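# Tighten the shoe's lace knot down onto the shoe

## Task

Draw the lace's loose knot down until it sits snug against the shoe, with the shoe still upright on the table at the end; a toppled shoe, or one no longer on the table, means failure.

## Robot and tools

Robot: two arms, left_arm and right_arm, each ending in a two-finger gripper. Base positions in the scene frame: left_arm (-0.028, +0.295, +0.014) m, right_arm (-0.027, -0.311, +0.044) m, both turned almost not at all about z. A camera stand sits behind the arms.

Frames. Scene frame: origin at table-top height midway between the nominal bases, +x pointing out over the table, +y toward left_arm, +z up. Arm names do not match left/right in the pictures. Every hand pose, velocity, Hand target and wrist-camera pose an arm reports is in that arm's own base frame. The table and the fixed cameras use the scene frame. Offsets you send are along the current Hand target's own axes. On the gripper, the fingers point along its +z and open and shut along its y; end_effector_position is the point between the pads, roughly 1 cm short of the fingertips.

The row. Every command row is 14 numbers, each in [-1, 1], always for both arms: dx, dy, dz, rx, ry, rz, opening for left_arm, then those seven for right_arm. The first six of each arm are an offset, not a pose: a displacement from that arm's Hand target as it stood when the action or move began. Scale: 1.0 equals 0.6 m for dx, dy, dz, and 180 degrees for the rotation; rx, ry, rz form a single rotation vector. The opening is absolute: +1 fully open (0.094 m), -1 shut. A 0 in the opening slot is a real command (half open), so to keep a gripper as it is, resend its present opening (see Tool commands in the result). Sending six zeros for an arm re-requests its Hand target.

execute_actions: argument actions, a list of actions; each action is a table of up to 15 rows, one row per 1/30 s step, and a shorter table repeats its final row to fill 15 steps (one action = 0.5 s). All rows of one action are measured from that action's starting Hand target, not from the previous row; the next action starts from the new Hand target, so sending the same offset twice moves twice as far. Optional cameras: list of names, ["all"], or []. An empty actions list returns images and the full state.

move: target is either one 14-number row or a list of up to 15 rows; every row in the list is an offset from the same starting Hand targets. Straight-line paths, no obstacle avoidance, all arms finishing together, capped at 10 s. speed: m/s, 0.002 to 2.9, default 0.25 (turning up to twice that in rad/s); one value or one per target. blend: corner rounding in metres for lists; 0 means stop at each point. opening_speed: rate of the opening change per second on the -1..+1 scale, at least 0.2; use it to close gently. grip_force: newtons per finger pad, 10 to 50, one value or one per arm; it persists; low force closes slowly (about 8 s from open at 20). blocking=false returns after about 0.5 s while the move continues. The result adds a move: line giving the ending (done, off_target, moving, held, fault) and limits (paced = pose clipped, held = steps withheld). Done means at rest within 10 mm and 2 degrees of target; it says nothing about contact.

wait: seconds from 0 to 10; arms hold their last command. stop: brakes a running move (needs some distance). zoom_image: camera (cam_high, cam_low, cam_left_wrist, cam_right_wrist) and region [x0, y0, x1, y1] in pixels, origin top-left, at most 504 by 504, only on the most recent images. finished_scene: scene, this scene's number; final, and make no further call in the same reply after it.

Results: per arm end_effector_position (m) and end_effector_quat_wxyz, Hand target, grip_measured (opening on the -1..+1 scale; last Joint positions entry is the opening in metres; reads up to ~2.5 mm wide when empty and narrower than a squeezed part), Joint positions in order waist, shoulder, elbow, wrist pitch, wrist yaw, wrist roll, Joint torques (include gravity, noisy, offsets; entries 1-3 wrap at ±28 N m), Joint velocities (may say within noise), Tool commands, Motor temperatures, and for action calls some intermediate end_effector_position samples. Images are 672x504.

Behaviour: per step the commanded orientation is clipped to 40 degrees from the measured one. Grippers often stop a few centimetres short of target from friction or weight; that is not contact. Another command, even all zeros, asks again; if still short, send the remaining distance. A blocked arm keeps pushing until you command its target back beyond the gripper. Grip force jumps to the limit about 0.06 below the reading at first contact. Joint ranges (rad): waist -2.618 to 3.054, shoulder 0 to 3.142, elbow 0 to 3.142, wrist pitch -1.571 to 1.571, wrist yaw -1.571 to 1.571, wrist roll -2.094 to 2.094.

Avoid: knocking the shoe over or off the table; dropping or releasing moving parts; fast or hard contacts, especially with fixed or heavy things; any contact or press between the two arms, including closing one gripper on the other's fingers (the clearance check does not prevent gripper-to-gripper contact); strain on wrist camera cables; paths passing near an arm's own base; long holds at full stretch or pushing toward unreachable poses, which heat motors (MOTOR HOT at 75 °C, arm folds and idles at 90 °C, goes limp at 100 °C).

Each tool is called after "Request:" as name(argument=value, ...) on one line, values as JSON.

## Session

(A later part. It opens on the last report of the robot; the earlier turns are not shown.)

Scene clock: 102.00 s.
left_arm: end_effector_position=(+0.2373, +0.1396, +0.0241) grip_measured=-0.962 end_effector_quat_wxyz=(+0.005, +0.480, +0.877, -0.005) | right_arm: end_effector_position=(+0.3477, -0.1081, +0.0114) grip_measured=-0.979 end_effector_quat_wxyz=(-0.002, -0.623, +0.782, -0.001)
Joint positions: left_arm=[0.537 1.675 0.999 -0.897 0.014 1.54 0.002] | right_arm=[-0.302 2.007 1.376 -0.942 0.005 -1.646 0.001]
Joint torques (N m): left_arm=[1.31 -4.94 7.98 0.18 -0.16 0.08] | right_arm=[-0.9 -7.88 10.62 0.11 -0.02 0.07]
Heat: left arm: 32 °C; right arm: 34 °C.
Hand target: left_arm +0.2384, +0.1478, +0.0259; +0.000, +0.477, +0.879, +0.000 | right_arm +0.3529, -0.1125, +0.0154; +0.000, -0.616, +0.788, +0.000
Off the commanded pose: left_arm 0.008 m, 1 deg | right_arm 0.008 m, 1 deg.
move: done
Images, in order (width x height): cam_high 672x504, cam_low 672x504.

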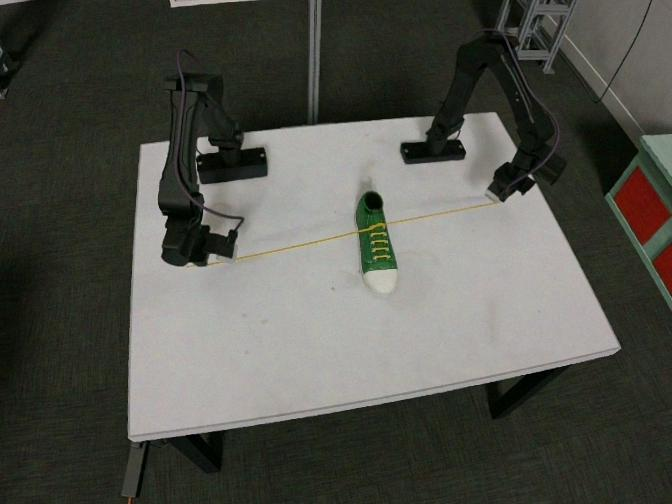

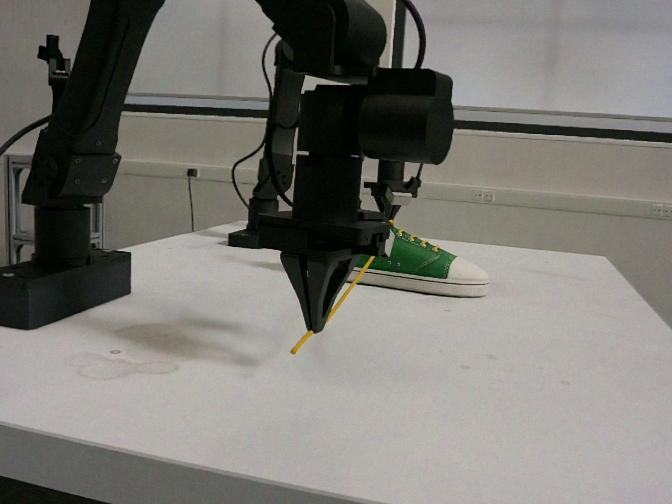

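Request:
move(target=[[0.03,0.014,0,0,0,0,-1,0.03,0,0,0,0,0,-1],[-0.04,-0.018,0.02,0,0,0,-1,-0.04,0,0.02,0,0,0,-1],[-0.04,-0.018,0.02,0,0,0,-0.4,-0.04,0,0.02,0,0,0,-0.4],[-0.04,-0.018,-0.08,0,0,0,-0.4,-0.04,0,-0.1,0,0,0,-0.4]], speed=[0.03,0.06,0.06,0.15], cameras=["cam_high","cam_low"])

Request:
zoom_image(camera="cam_high", region=[300, 170, 450, 300])

Scene clock: 110.83 s.
left_arm: end_effector_position=(+0.2428, +0.1224, +0.0663) grip_measured=-0.402 end_effector_quat_wxyz=(+0.000, +0.477, +0.879, -0.003) | right_arm: end_effector_position=(+0.3543, -0.0896, +0.0606) grip_measured=-0.402 end_effector_quat_wxyz=(-0.009, -0.618, +0.786, +0.010)
Joint positions: left_arm=[0.466 1.608 1.104 -1.072 0.004 1.46 0.028] | right_arm=[-0.25 1.98 1.541 -1.158 0.002 -1.581 0.028]
Joint torques (N m): left_arm=[-0.46 -6.79 7.72 0.1 -0.05 -0.01] | right_arm=[0.35 -10.44 10.24 0.04 0 0.06]
Heat: left arm: 33 °C; right arm: 35 °C.
Hand target: left_arm +0.2424, +0.1219, +0.0739; +0.000, +0.477, +0.879, +0.000 | right_arm +0.3587, -0.0893, +0.0754; +0.000, -0.616, +0.788, +0.000
Off the commanded pose: left_arm 0.008 m, 0 deg | right_arm 0.015 m, 2 deg.
move: off_target (right_arm)
Images, in order (width x height): cam_high 672x504, cam_low 672x504.

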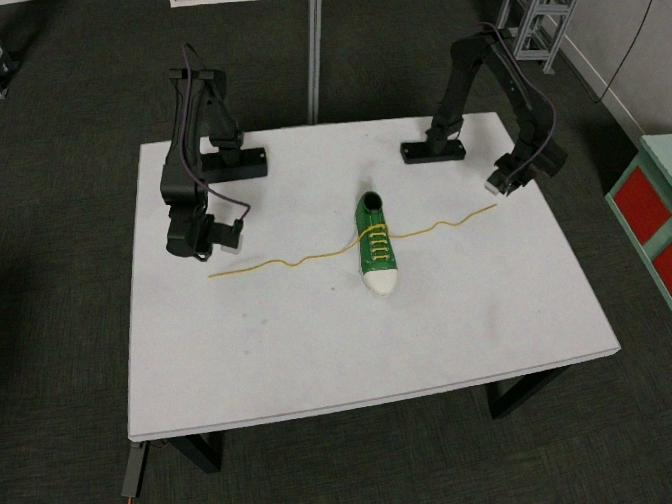

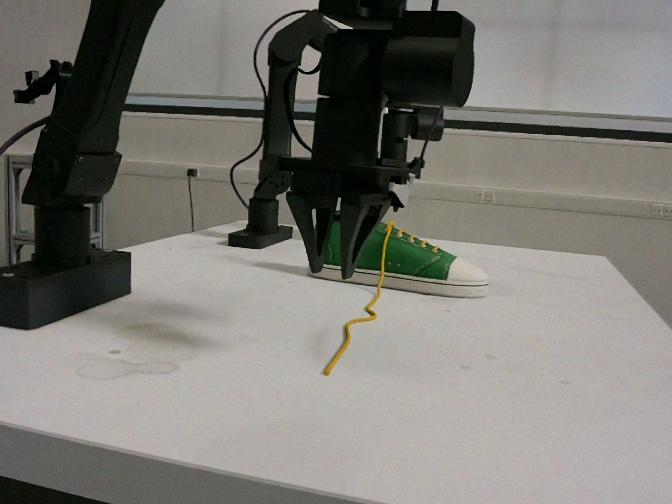

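Scaled by 3.360 from the camera's 672x504 image, which has a finer 960x720 frame.

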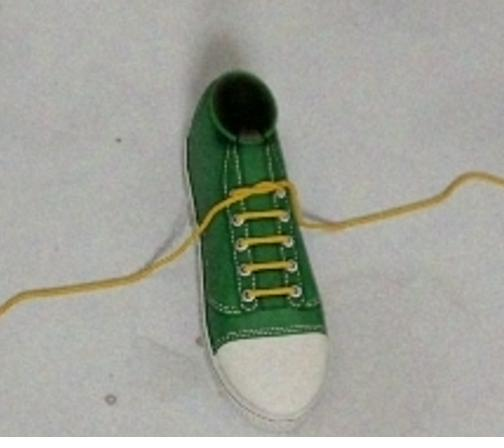

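Request:
finished_scene(scene=2)

The scene is finished: the task was done.


## Next scene

The same job, from a new start.

Request:
execute_actions(actions=[])

Request:
zoom_image(camera="cam_high", region=[240, 180, 500, 350])

Scene clock: 0.00 s.
left_arm: end_effector_position=(+0.3956, +0.0209, +0.1013) grip_measured=+1.000 end_effector_quat_wxyz=(+0.601, -0.046, +0.793, +0.088) | right_arm: end_effector_position=(+0.4076, -0.0159, +0.1219) grip_measured=+1.000 end_effector_quat_wxyz=(+0.614, +0.075, +0.784, -0.047)
Joint positions: left_arm=[-0.068 1.594 0.333 0.987 -0.261 0.014 0.094] | right_arm=[0.055 1.546 0.392 0.904 0.221 0.074 0.094]
Joint velocities: within noise
Joint torques (N m): no reading
Motor temperatures (°C): left_arm=[24 24 27 24 22 22 23] | right_arm=[26 24 28 22 23 25 24]
Heat: left arm: 27 °C; right arm: 28 °C.
Hand target: left_arm +0.3958, +0.0211, +0.1011; +0.600, -0.047, +0.794, +0.088 | right_arm +0.4094, -0.0160, +0.1273; +0.619, +0.076, +0.780, -0.047
Tool commands: left_gripper/opening=+1.0 right_gripper/opening=+1.0
camera_calibration:
cam_left_wrist: T_world_to_cam=[[0.188894, -0.979379, -0.0716723, -0.0472038], [-0.652677, -0.0706792, -0.754332, 0.372901], [0.733711, 0.189267, -0.652568, -0.134798], [0, 0, 0, 1]] pos_world=[0.351203, 0.00563877, 0.189943]
cam_right_wrist: T_world_to_cam=[[-0.16554, -0.985531, -0.03639, 0.0584743], [-0.62846, 0.133855, -0.766238, 0.387342], [0.760023, -0.103973, -0.641525, -0.143783], [0, 0, 0, 1]] pos_world=[0.362387, -0.00916917, 0.206683]

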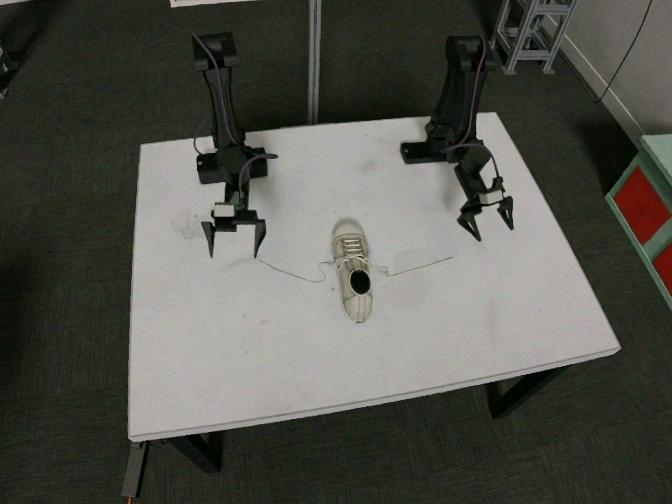

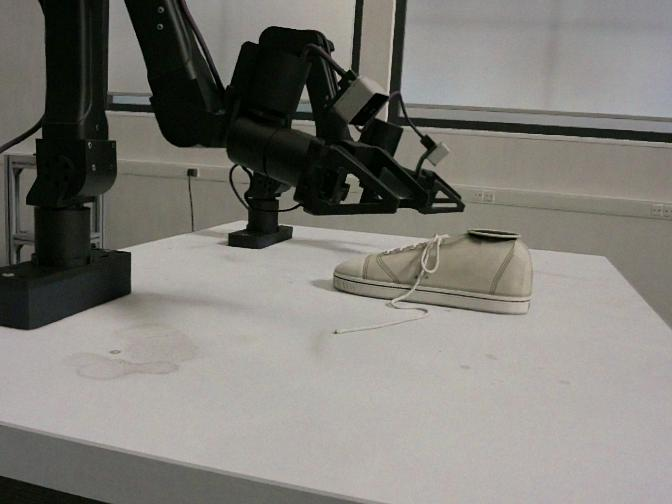

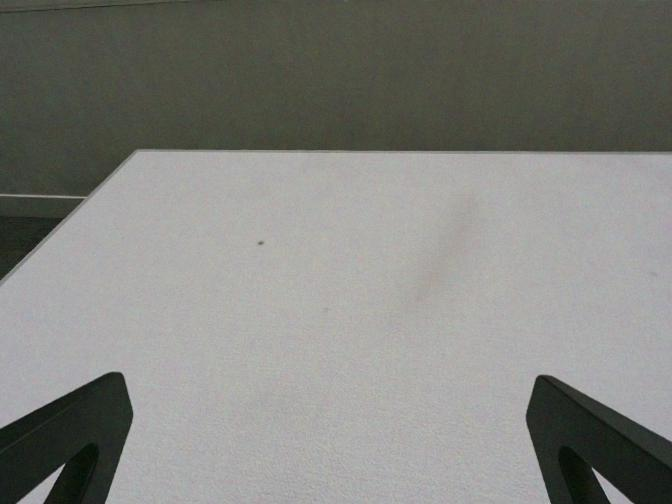

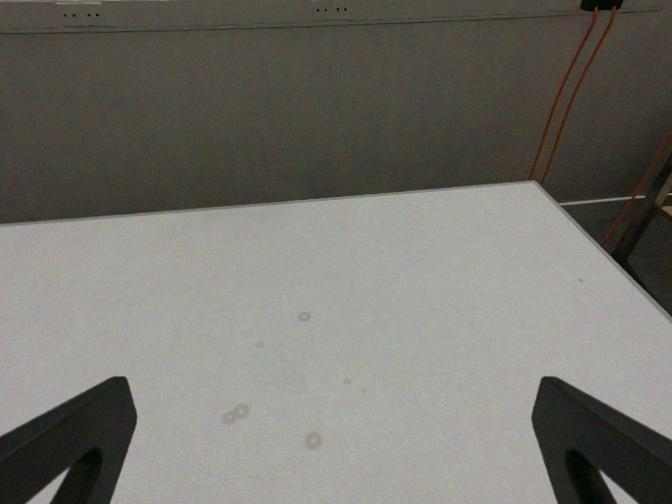

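Scaled by 1.938 from the camera's 672x504 image, which has a finer 960x720 frame.

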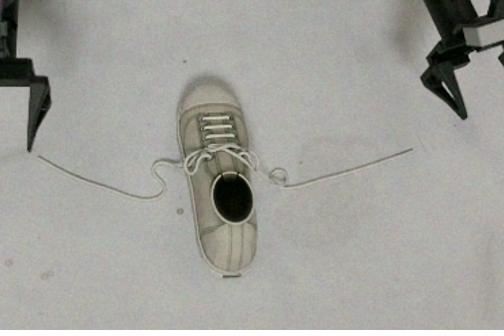

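Request:
move(target=[0.0238,-0.1595,-0.041,0.3374,0.3001,0.4068,-0.2,0.1448,0.098,-0.0882,-0.2253,0.3849,-0.2947,-0.2], speed=0.5, cameras=["cam_left_wrist","cam_right_wrist"])

Scene clock: 12.60 s.
left_arm: end_effector_position=(+0.3870, -0.0774, +0.0885) grip_measured=-0.198 end_effector_quat_wxyz=(+0.012, +0.640, +0.768, +0.004) | right_arm: end_effector_position=(+0.3433, +0.0535, +0.0515) grip_measured=-0.199 end_effector_quat_wxyz=(-0.003, -0.432, +0.902, +0.002)
Joint positions: left_arm=[-0.198 2.03 1.725 -1.241 0.004 1.19 0.038] | right_arm=[0.151 1.901 1.395 -1.07 -0.001 -0.743 0.038]
Joint torques (N m): left_arm=[-0.05 -7.88 8.69 0.05 -0.1 0.08] | right_arm=[0.5 -7.17 10.88 0.15 0.03 -0.09]
Motor temperatures (°C): left_arm=[24 25 29 29 22 22 23] | right_arm=[26 25 30 25 23 25 24]
Heat: left arm: 29 °C; right arm: 30 °C.
Hand target: left_arm +0.3860, -0.0770, +0.0860; +0.000, +0.643, +0.766, +0.000 | right_arm +0.3499, +0.0558, +0.0560; +0.000, -0.439, +0.899, -0.001
Off the commanded pose: left_arm 0.003 m, 2 deg | right_arm 0.008 m, 1 deg.
move: done
camera_calibration:
cam_left_wrist: T_world_to_cam=[[-0.980332, -0.195427, -0.0275063, 0.366372], [-0.188667, 0.887139, 0.421176, 0.141248], [-0.0579072, 0.418082, -0.906562, 0.228342], [0, 0, 0, 1]] pos_world=[0.399038, -0.149174, 0.157594]
cam_right_wrist: T_world_to_cam=[[0.769426, -0.638454, -0.0189698, -0.226811], [-0.56655, -0.695884, 0.441323, 0.244608], [-0.294965, -0.328818, -0.897148, 0.25445], [0, 0, 0, 1]] pos_world=[0.388151, 0.109078, 0.116025]
Images, in order (width x height): cam_left_wrist 672x504, cam_right_wrist 672x504.

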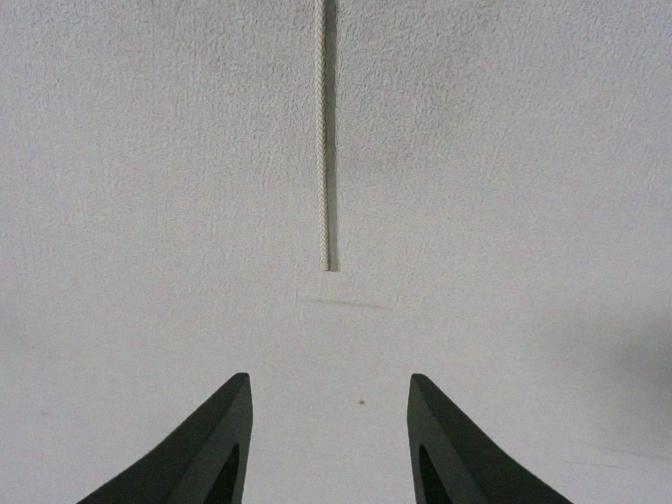

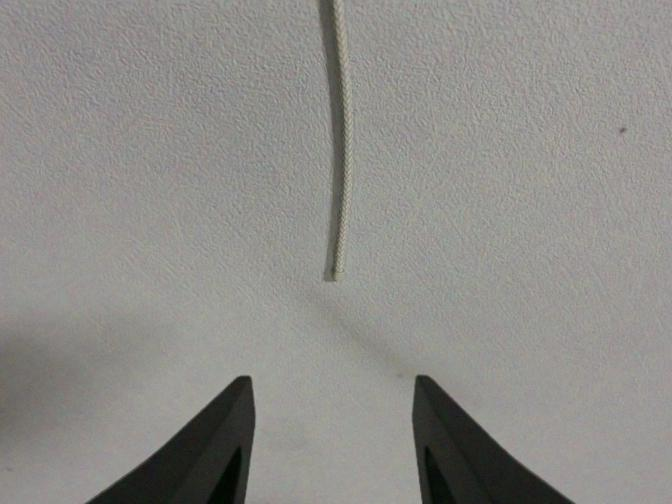

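Request:
move(target=[[-0.025,0,0.13,0,0,0,-0.2,-0.022,0,0.12,0,0,0,-0.2],[-0.025,0,0.185,0,0,0,-0.2,-0.022,0,0.175,0,0,0,-0.2],[-0.025,0,0.185,0,0,0,-1,-0.022,0,0.175,0,0,0,-1],[0.03,0,0.11,0,0,0,-1,0.03,0,0.08,0,0,0,-1]], speed=[0.25,0.06,0.06,0.1], cameras=["all"])

Scene clock: 21.40 s.
left_arm: end_effector_position=(+0.3855, -0.0610, +0.0109) grip_measured=-0.962 end_effector_quat_wxyz=(+0.000, +0.641, +0.767, -0.001) | right_arm: end_effector_position=(+0.3450, +0.0449, +0.0031) grip_measured=-0.979 end_effector_quat_wxyz=(+0.003, -0.437, +0.899, -0.001)
Joint positions: left_arm=[-0.159 2.1 1.516 -0.988 0.002 1.233 0.002] | right_arm=[0.126 1.956 1.267 -0.875 0 -0.779 0.001]
Joint torques (N m): left_arm=[0.2 -11.44 6.43 0.08 -0.03 0.08] | right_arm=[-0.65 -10.21 5.52 0.2 0.02 -0.09]
Heat: left arm: 30 °C; right arm: 31 °C.
Hand target: left_arm +0.3827, -0.0593, +0.0200; +0.000, +0.643, +0.766, +0.000 | right_arm +0.3388, +0.0417, +0.0081; +0.000, -0.439, +0.899, +0.000
Off the commanded pose: left_arm 0.010 m, 0 deg | right_arm 0.009 m, 0 deg.
move: done; target 3's new opening was sent with left_arm's hand 0.017 m and 1 deg from that target
camera_calibration:
cam_left_wrist: T_world_to_cam=[[-0.981383, -0.192012, -0.00443788, 0.366322], [-0.175038, 0.884639, 0.432175, 0.153688], [-0.0790568, 0.424906, -0.901779, 0.159519], [0, 0, 0, 1]] pos_world=[0.399015, -0.133401, 0.0790567]
cam_right_wrist: T_world_to_cam=[[0.77709, -0.629312, -0.00988499, -0.237525], [-0.563652, -0.702828, 0.433969, 0.260286], [-0.280049, -0.331661, -0.900874, 0.203805], [0, 0, 0, 1]] pos_world=[0.388364, 0.101053, 0.0682985]

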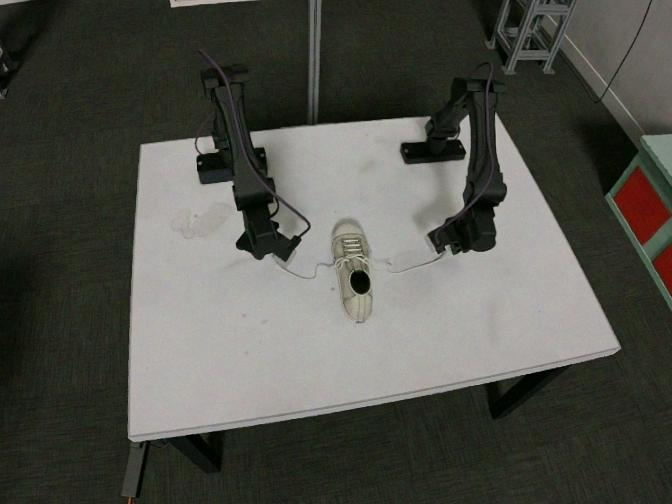

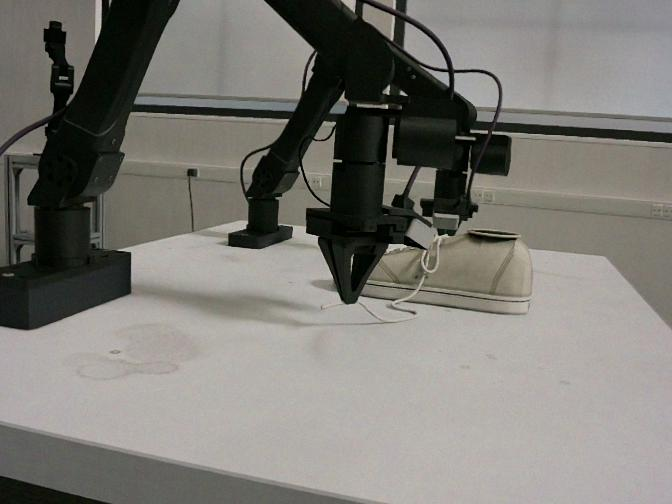

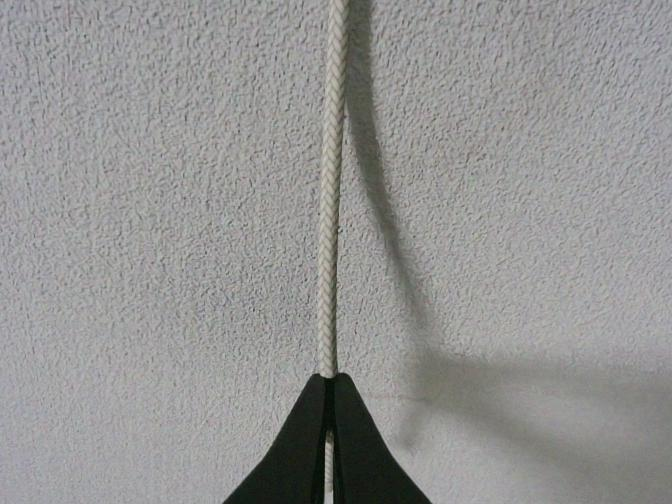

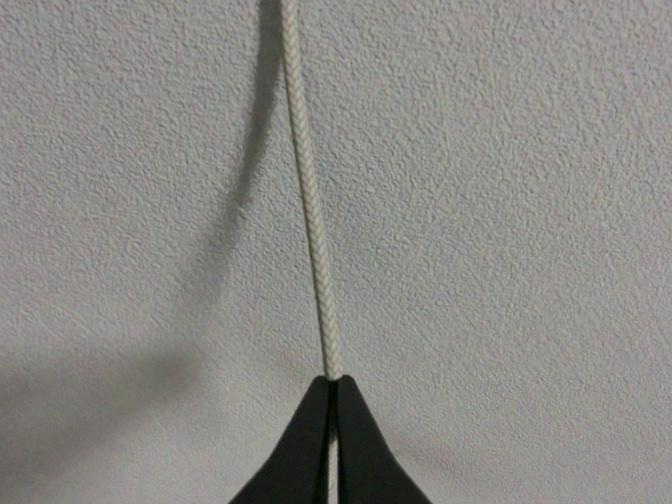

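Request:
move(target=[0.193,0.055,-0.01,0,0,0,-1,0.167,-0.193,-0.01,0,0,-0.17,-1], speed=0.1, cameras=["cam_high"])

Request:
zoom_image(camera="cam_high", region=[280, 200, 430, 330])

Scene clock: 30.77 s.
left_arm: end_effector_position=(+0.3970, +0.0595, +0.0272) grip_measured=-0.962 end_effector_quat_wxyz=(+0.008, +0.641, +0.767, +0.008) | right_arm: end_effector_position=(+0.3645, -0.1063, +0.0118) grip_measured=-0.979 end_effector_quat_wxyz=(+0.000, -0.658, +0.753, -0.004)
Joint positions: left_arm=[0.147 2.1 1.584 -1.032 0.001 1.539 0.002] | right_arm=[-0.284 2.054 1.448 -0.959 0.004 -1.721 0.001]
Joint torques (N m): left_arm=[0.23 -8.55 8.28 0.07 -0.04 0.08] | right_arm=[-0.46 -8.02 10.52 0.1 -0.01 -0.1]
Motor temperatures (°C): left_arm=[24 30 31 26 22 22 24] | right_arm=[26 26 31 23 23 25 24]
Heat: left arm: 31 °C; right arm: 31 °C.
Hand target: left_arm +0.3952, +0.0606, +0.0261; -0.001, +0.643, +0.766, +0.000 | right_arm +0.3685, -0.1086, +0.0142; +0.000, -0.660, +0.751, +0.000
Off the commanded pose: left_arm 0.002 m, 1 deg | right_arm 0.005 m, 1 deg.
move: done
Images, in order (width x height): cam_high 672x504.

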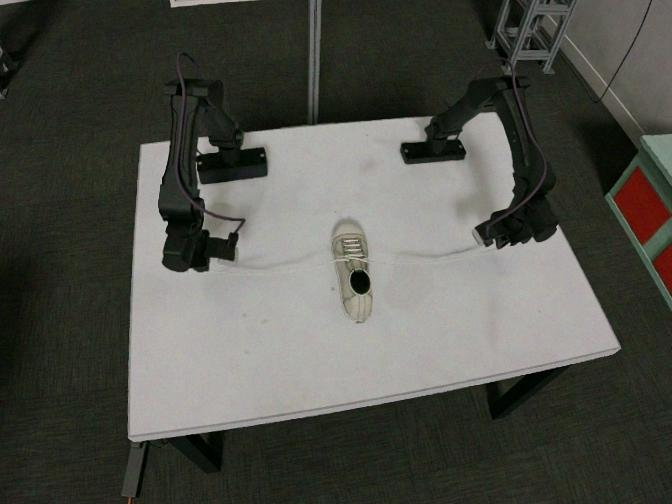

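Scaled by 3.360 from the camera's 672x504 image, which has a finer 960x720 frame.

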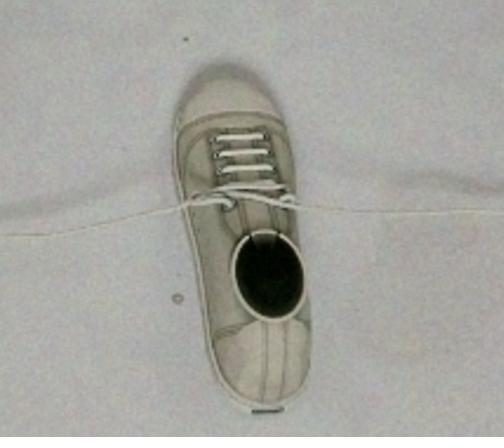

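Request:
move(target=[0.066,0.015,0,0,0,0,-1,0.07,-0.027,0,0,0,-0.05,-1], speed=0.06, cameras=["cam_high"])

Request:
zoom_image(camera="cam_high", region=[280, 200, 430, 330])

Scene clock: 38.40 s.
left_arm: end_effector_position=(+0.4000, +0.0997, +0.0303) grip_measured=-0.962 end_effector_quat_wxyz=(+0.010, +0.642, +0.767, +0.012) | right_arm: end_effector_position=(+0.3769, -0.1491, +0.0127) grip_measured=-0.979 end_effector_quat_wxyz=(+0.000, +0.716, -0.698, +0.006)
Joint positions: left_arm=[0.243 2.131 1.644 -1.053 0.001 1.636 0.002] | right_arm=[-0.377 2.142 1.59 -1.008 0.004 -1.973 0.001]
Joint torques (N m): left_arm=[0.54 -8.49 8.49 0.04 0.02 0.11] | right_arm=[-0.66 -8.69 10.67 0.07 -0.02 -0.1]
Heat: left arm: 31 °C; right arm: 33 °C.
Hand target: left_arm +0.3973, +0.1011, +0.0262; +0.000, +0.643, +0.766, +0.000 | right_arm +0.3791, -0.1523, +0.0142; +0.000, +0.717, -0.697, +0.000
Off the commanded pose: left_arm 0.005 m, 2 deg | right_arm 0.004 m, 1 deg.
move: done
Images, in order (width x height): cam_high 672x504.

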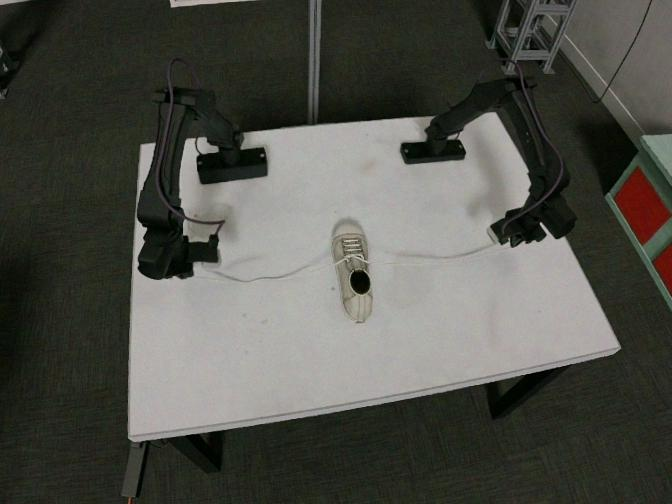

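Scaled by 3.360 from the camera's 672x504 image, which has a finer 960x720 frame.

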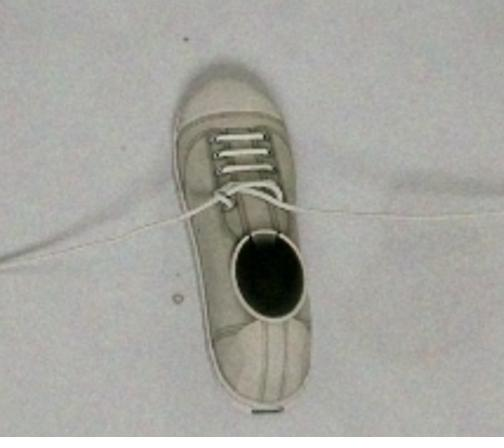

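Request:
move(target=[0.075,0.015,0,0,0,0,-1,0.075,-0.01,0,0,0,0.12,-1], speed=0.05, cameras=["cam_high"])

Request:
zoom_image(camera="cam_high", region=[280, 200, 430, 330])

Scene clock: 49.07 s.
left_arm: end_effector_position=(+0.4004, +0.1420, +0.0305) grip_measured=-0.962 end_effector_quat_wxyz=(+0.006, +0.645, +0.764, +0.009) | right_arm: end_effector_position=(+0.3832, -0.1874, +0.0128) grip_measured=-0.979 end_effector_quat_wxyz=(+0.001, -0.583, +0.813, +0.004)
Joint positions: left_arm=[0.339 2.188 1.737 -1.097 0.001 1.74 0.002] | right_arm=[-0.459 2.24 1.75 -1.086 -0.005 -1.704 0.001]
Joint torques (N m): left_arm=[1.21 -8.76 8.43 0.09 -0.03 0.07] | right_arm=[-1.5 -9.35 11 0.21 0.06 0.05]
Heat: left arm: 32 °C; right arm: 34 °C.
Hand target: left_arm +0.3982, +0.1470, +0.0260; -0.001, +0.643, +0.766, +0.000 | right_arm +0.3864, -0.1971, +0.0142; +0.000, -0.574, +0.819, +0.000
Off the commanded pose: left_arm 0.007 m, 1 deg | right_arm 0.010 m, 1 deg.
move: done
Images, in order (width x height): cam_high 672x504.

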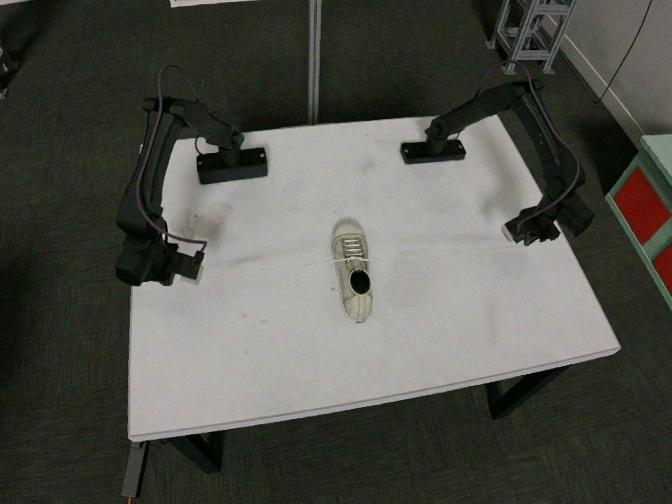

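Scaled by 3.360 from the camera's 672x504 image, which has a finer 960x720 frame.

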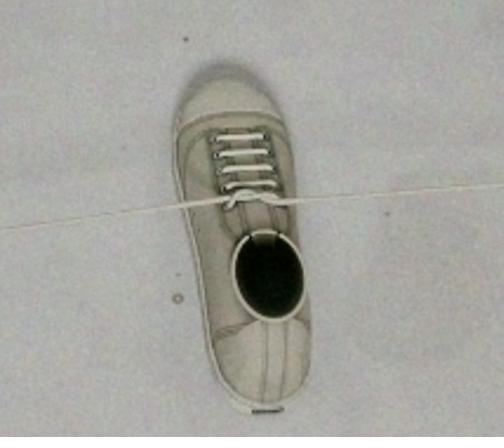

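Request:
move(target=[[0.037,0.007,0,0,0,0,-1,0.034,0.013,0,0,0,0,-1],[-0.04,-0.009,0.02,0,0,0,-1,-0.038,-0.014,0.02,0,0,0,-1],[-0.04,-0.009,0.02,0,0,0,-0.4,-0.038,-0.014,0.02,0,0,0,-0.4],[-0.04,-0.009,-0.08,0,0,0,-0.4,-0.038,-0.014,-0.1,0,0,0,-0.4]], speed=[0.03,0.06,0.06,0.15], cameras=["cam_high","cam_low"])

Request:
zoom_image(camera="cam_high", region=[280, 200, 430, 330])

Request:
zoom_image(camera="cam_low", region=[350, 200, 500, 320])

Scene clock: 59.70 s.
left_arm: end_effector_position=(+0.3991, +0.1227, +0.0630) grip_measured=-0.402 end_effector_quat_wxyz=(+0.000, +0.644, +0.765, -0.003) | right_arm: end_effector_position=(+0.3975, -0.1783, +0.0567) grip_measured=-0.401 end_effector_quat_wxyz=(-0.008, -0.575, +0.818, +0.012)
Joint positions: left_arm=[0.297 2.165 1.831 -1.241 0.002 1.696 0.028] | right_arm=[-0.423 2.278 1.989 -1.312 0.002 -1.649 0.028]
Joint torques (N m): left_arm=[-0.01 -11.79 7.99 0.03 -0.05 -0.07] | right_arm=[0.31 -12.74 10.67 0.01 -0.01 0.05]
Motor temperatures (°C): left_arm=[24 31 32 25 22 22 24] | right_arm=[26 31 35 22 23 25 25]
Heat: left arm: 32 °C; right arm: 35 °C.
Hand target: left_arm +0.3971, +0.1224, +0.0741; -0.001, +0.643, +0.766, +0.000 | right_arm +0.4020, -0.1785, +0.0743; +0.000, -0.574, +0.819, +0.000
Off the commanded pose: left_arm 0.011 m, 0 deg | right_arm 0.018 m, 2 deg.
move: off_target (left_arm, right_arm); target 3's new opening was sent with right_arm's hand 0.012 m and 2 deg from that target
Images, in order (width x height): cam_high 672x504, cam_low 672x504.

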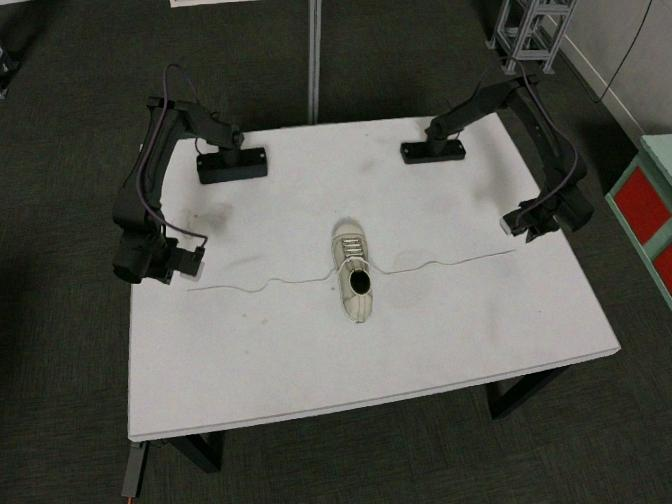

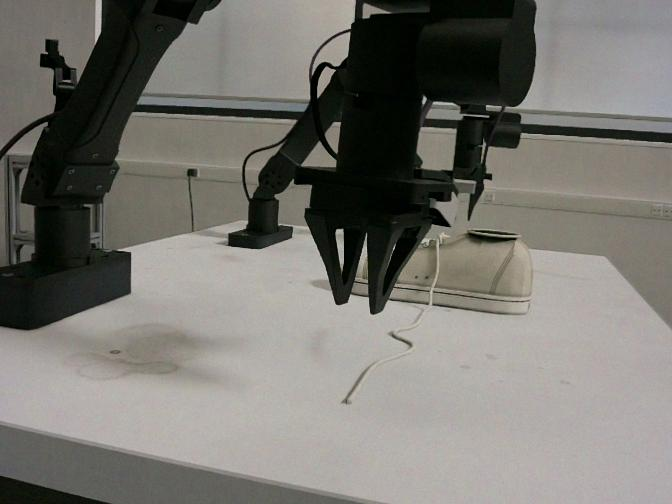

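Scaled by 3.360 from the camera's 672x504 image, which has a finer 960x720 frame.

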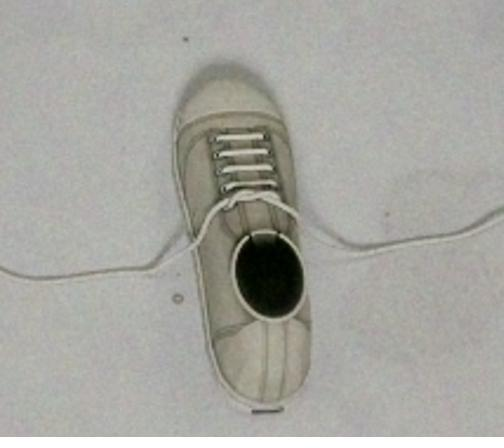

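Scaled by 3.360 from the camera's 672x504 image, which has a finer 960x720 frame.

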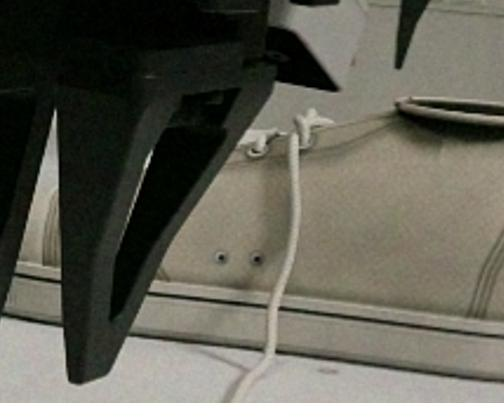

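Request:
finished_scene(scene=3)

The scene is finished: the task was done.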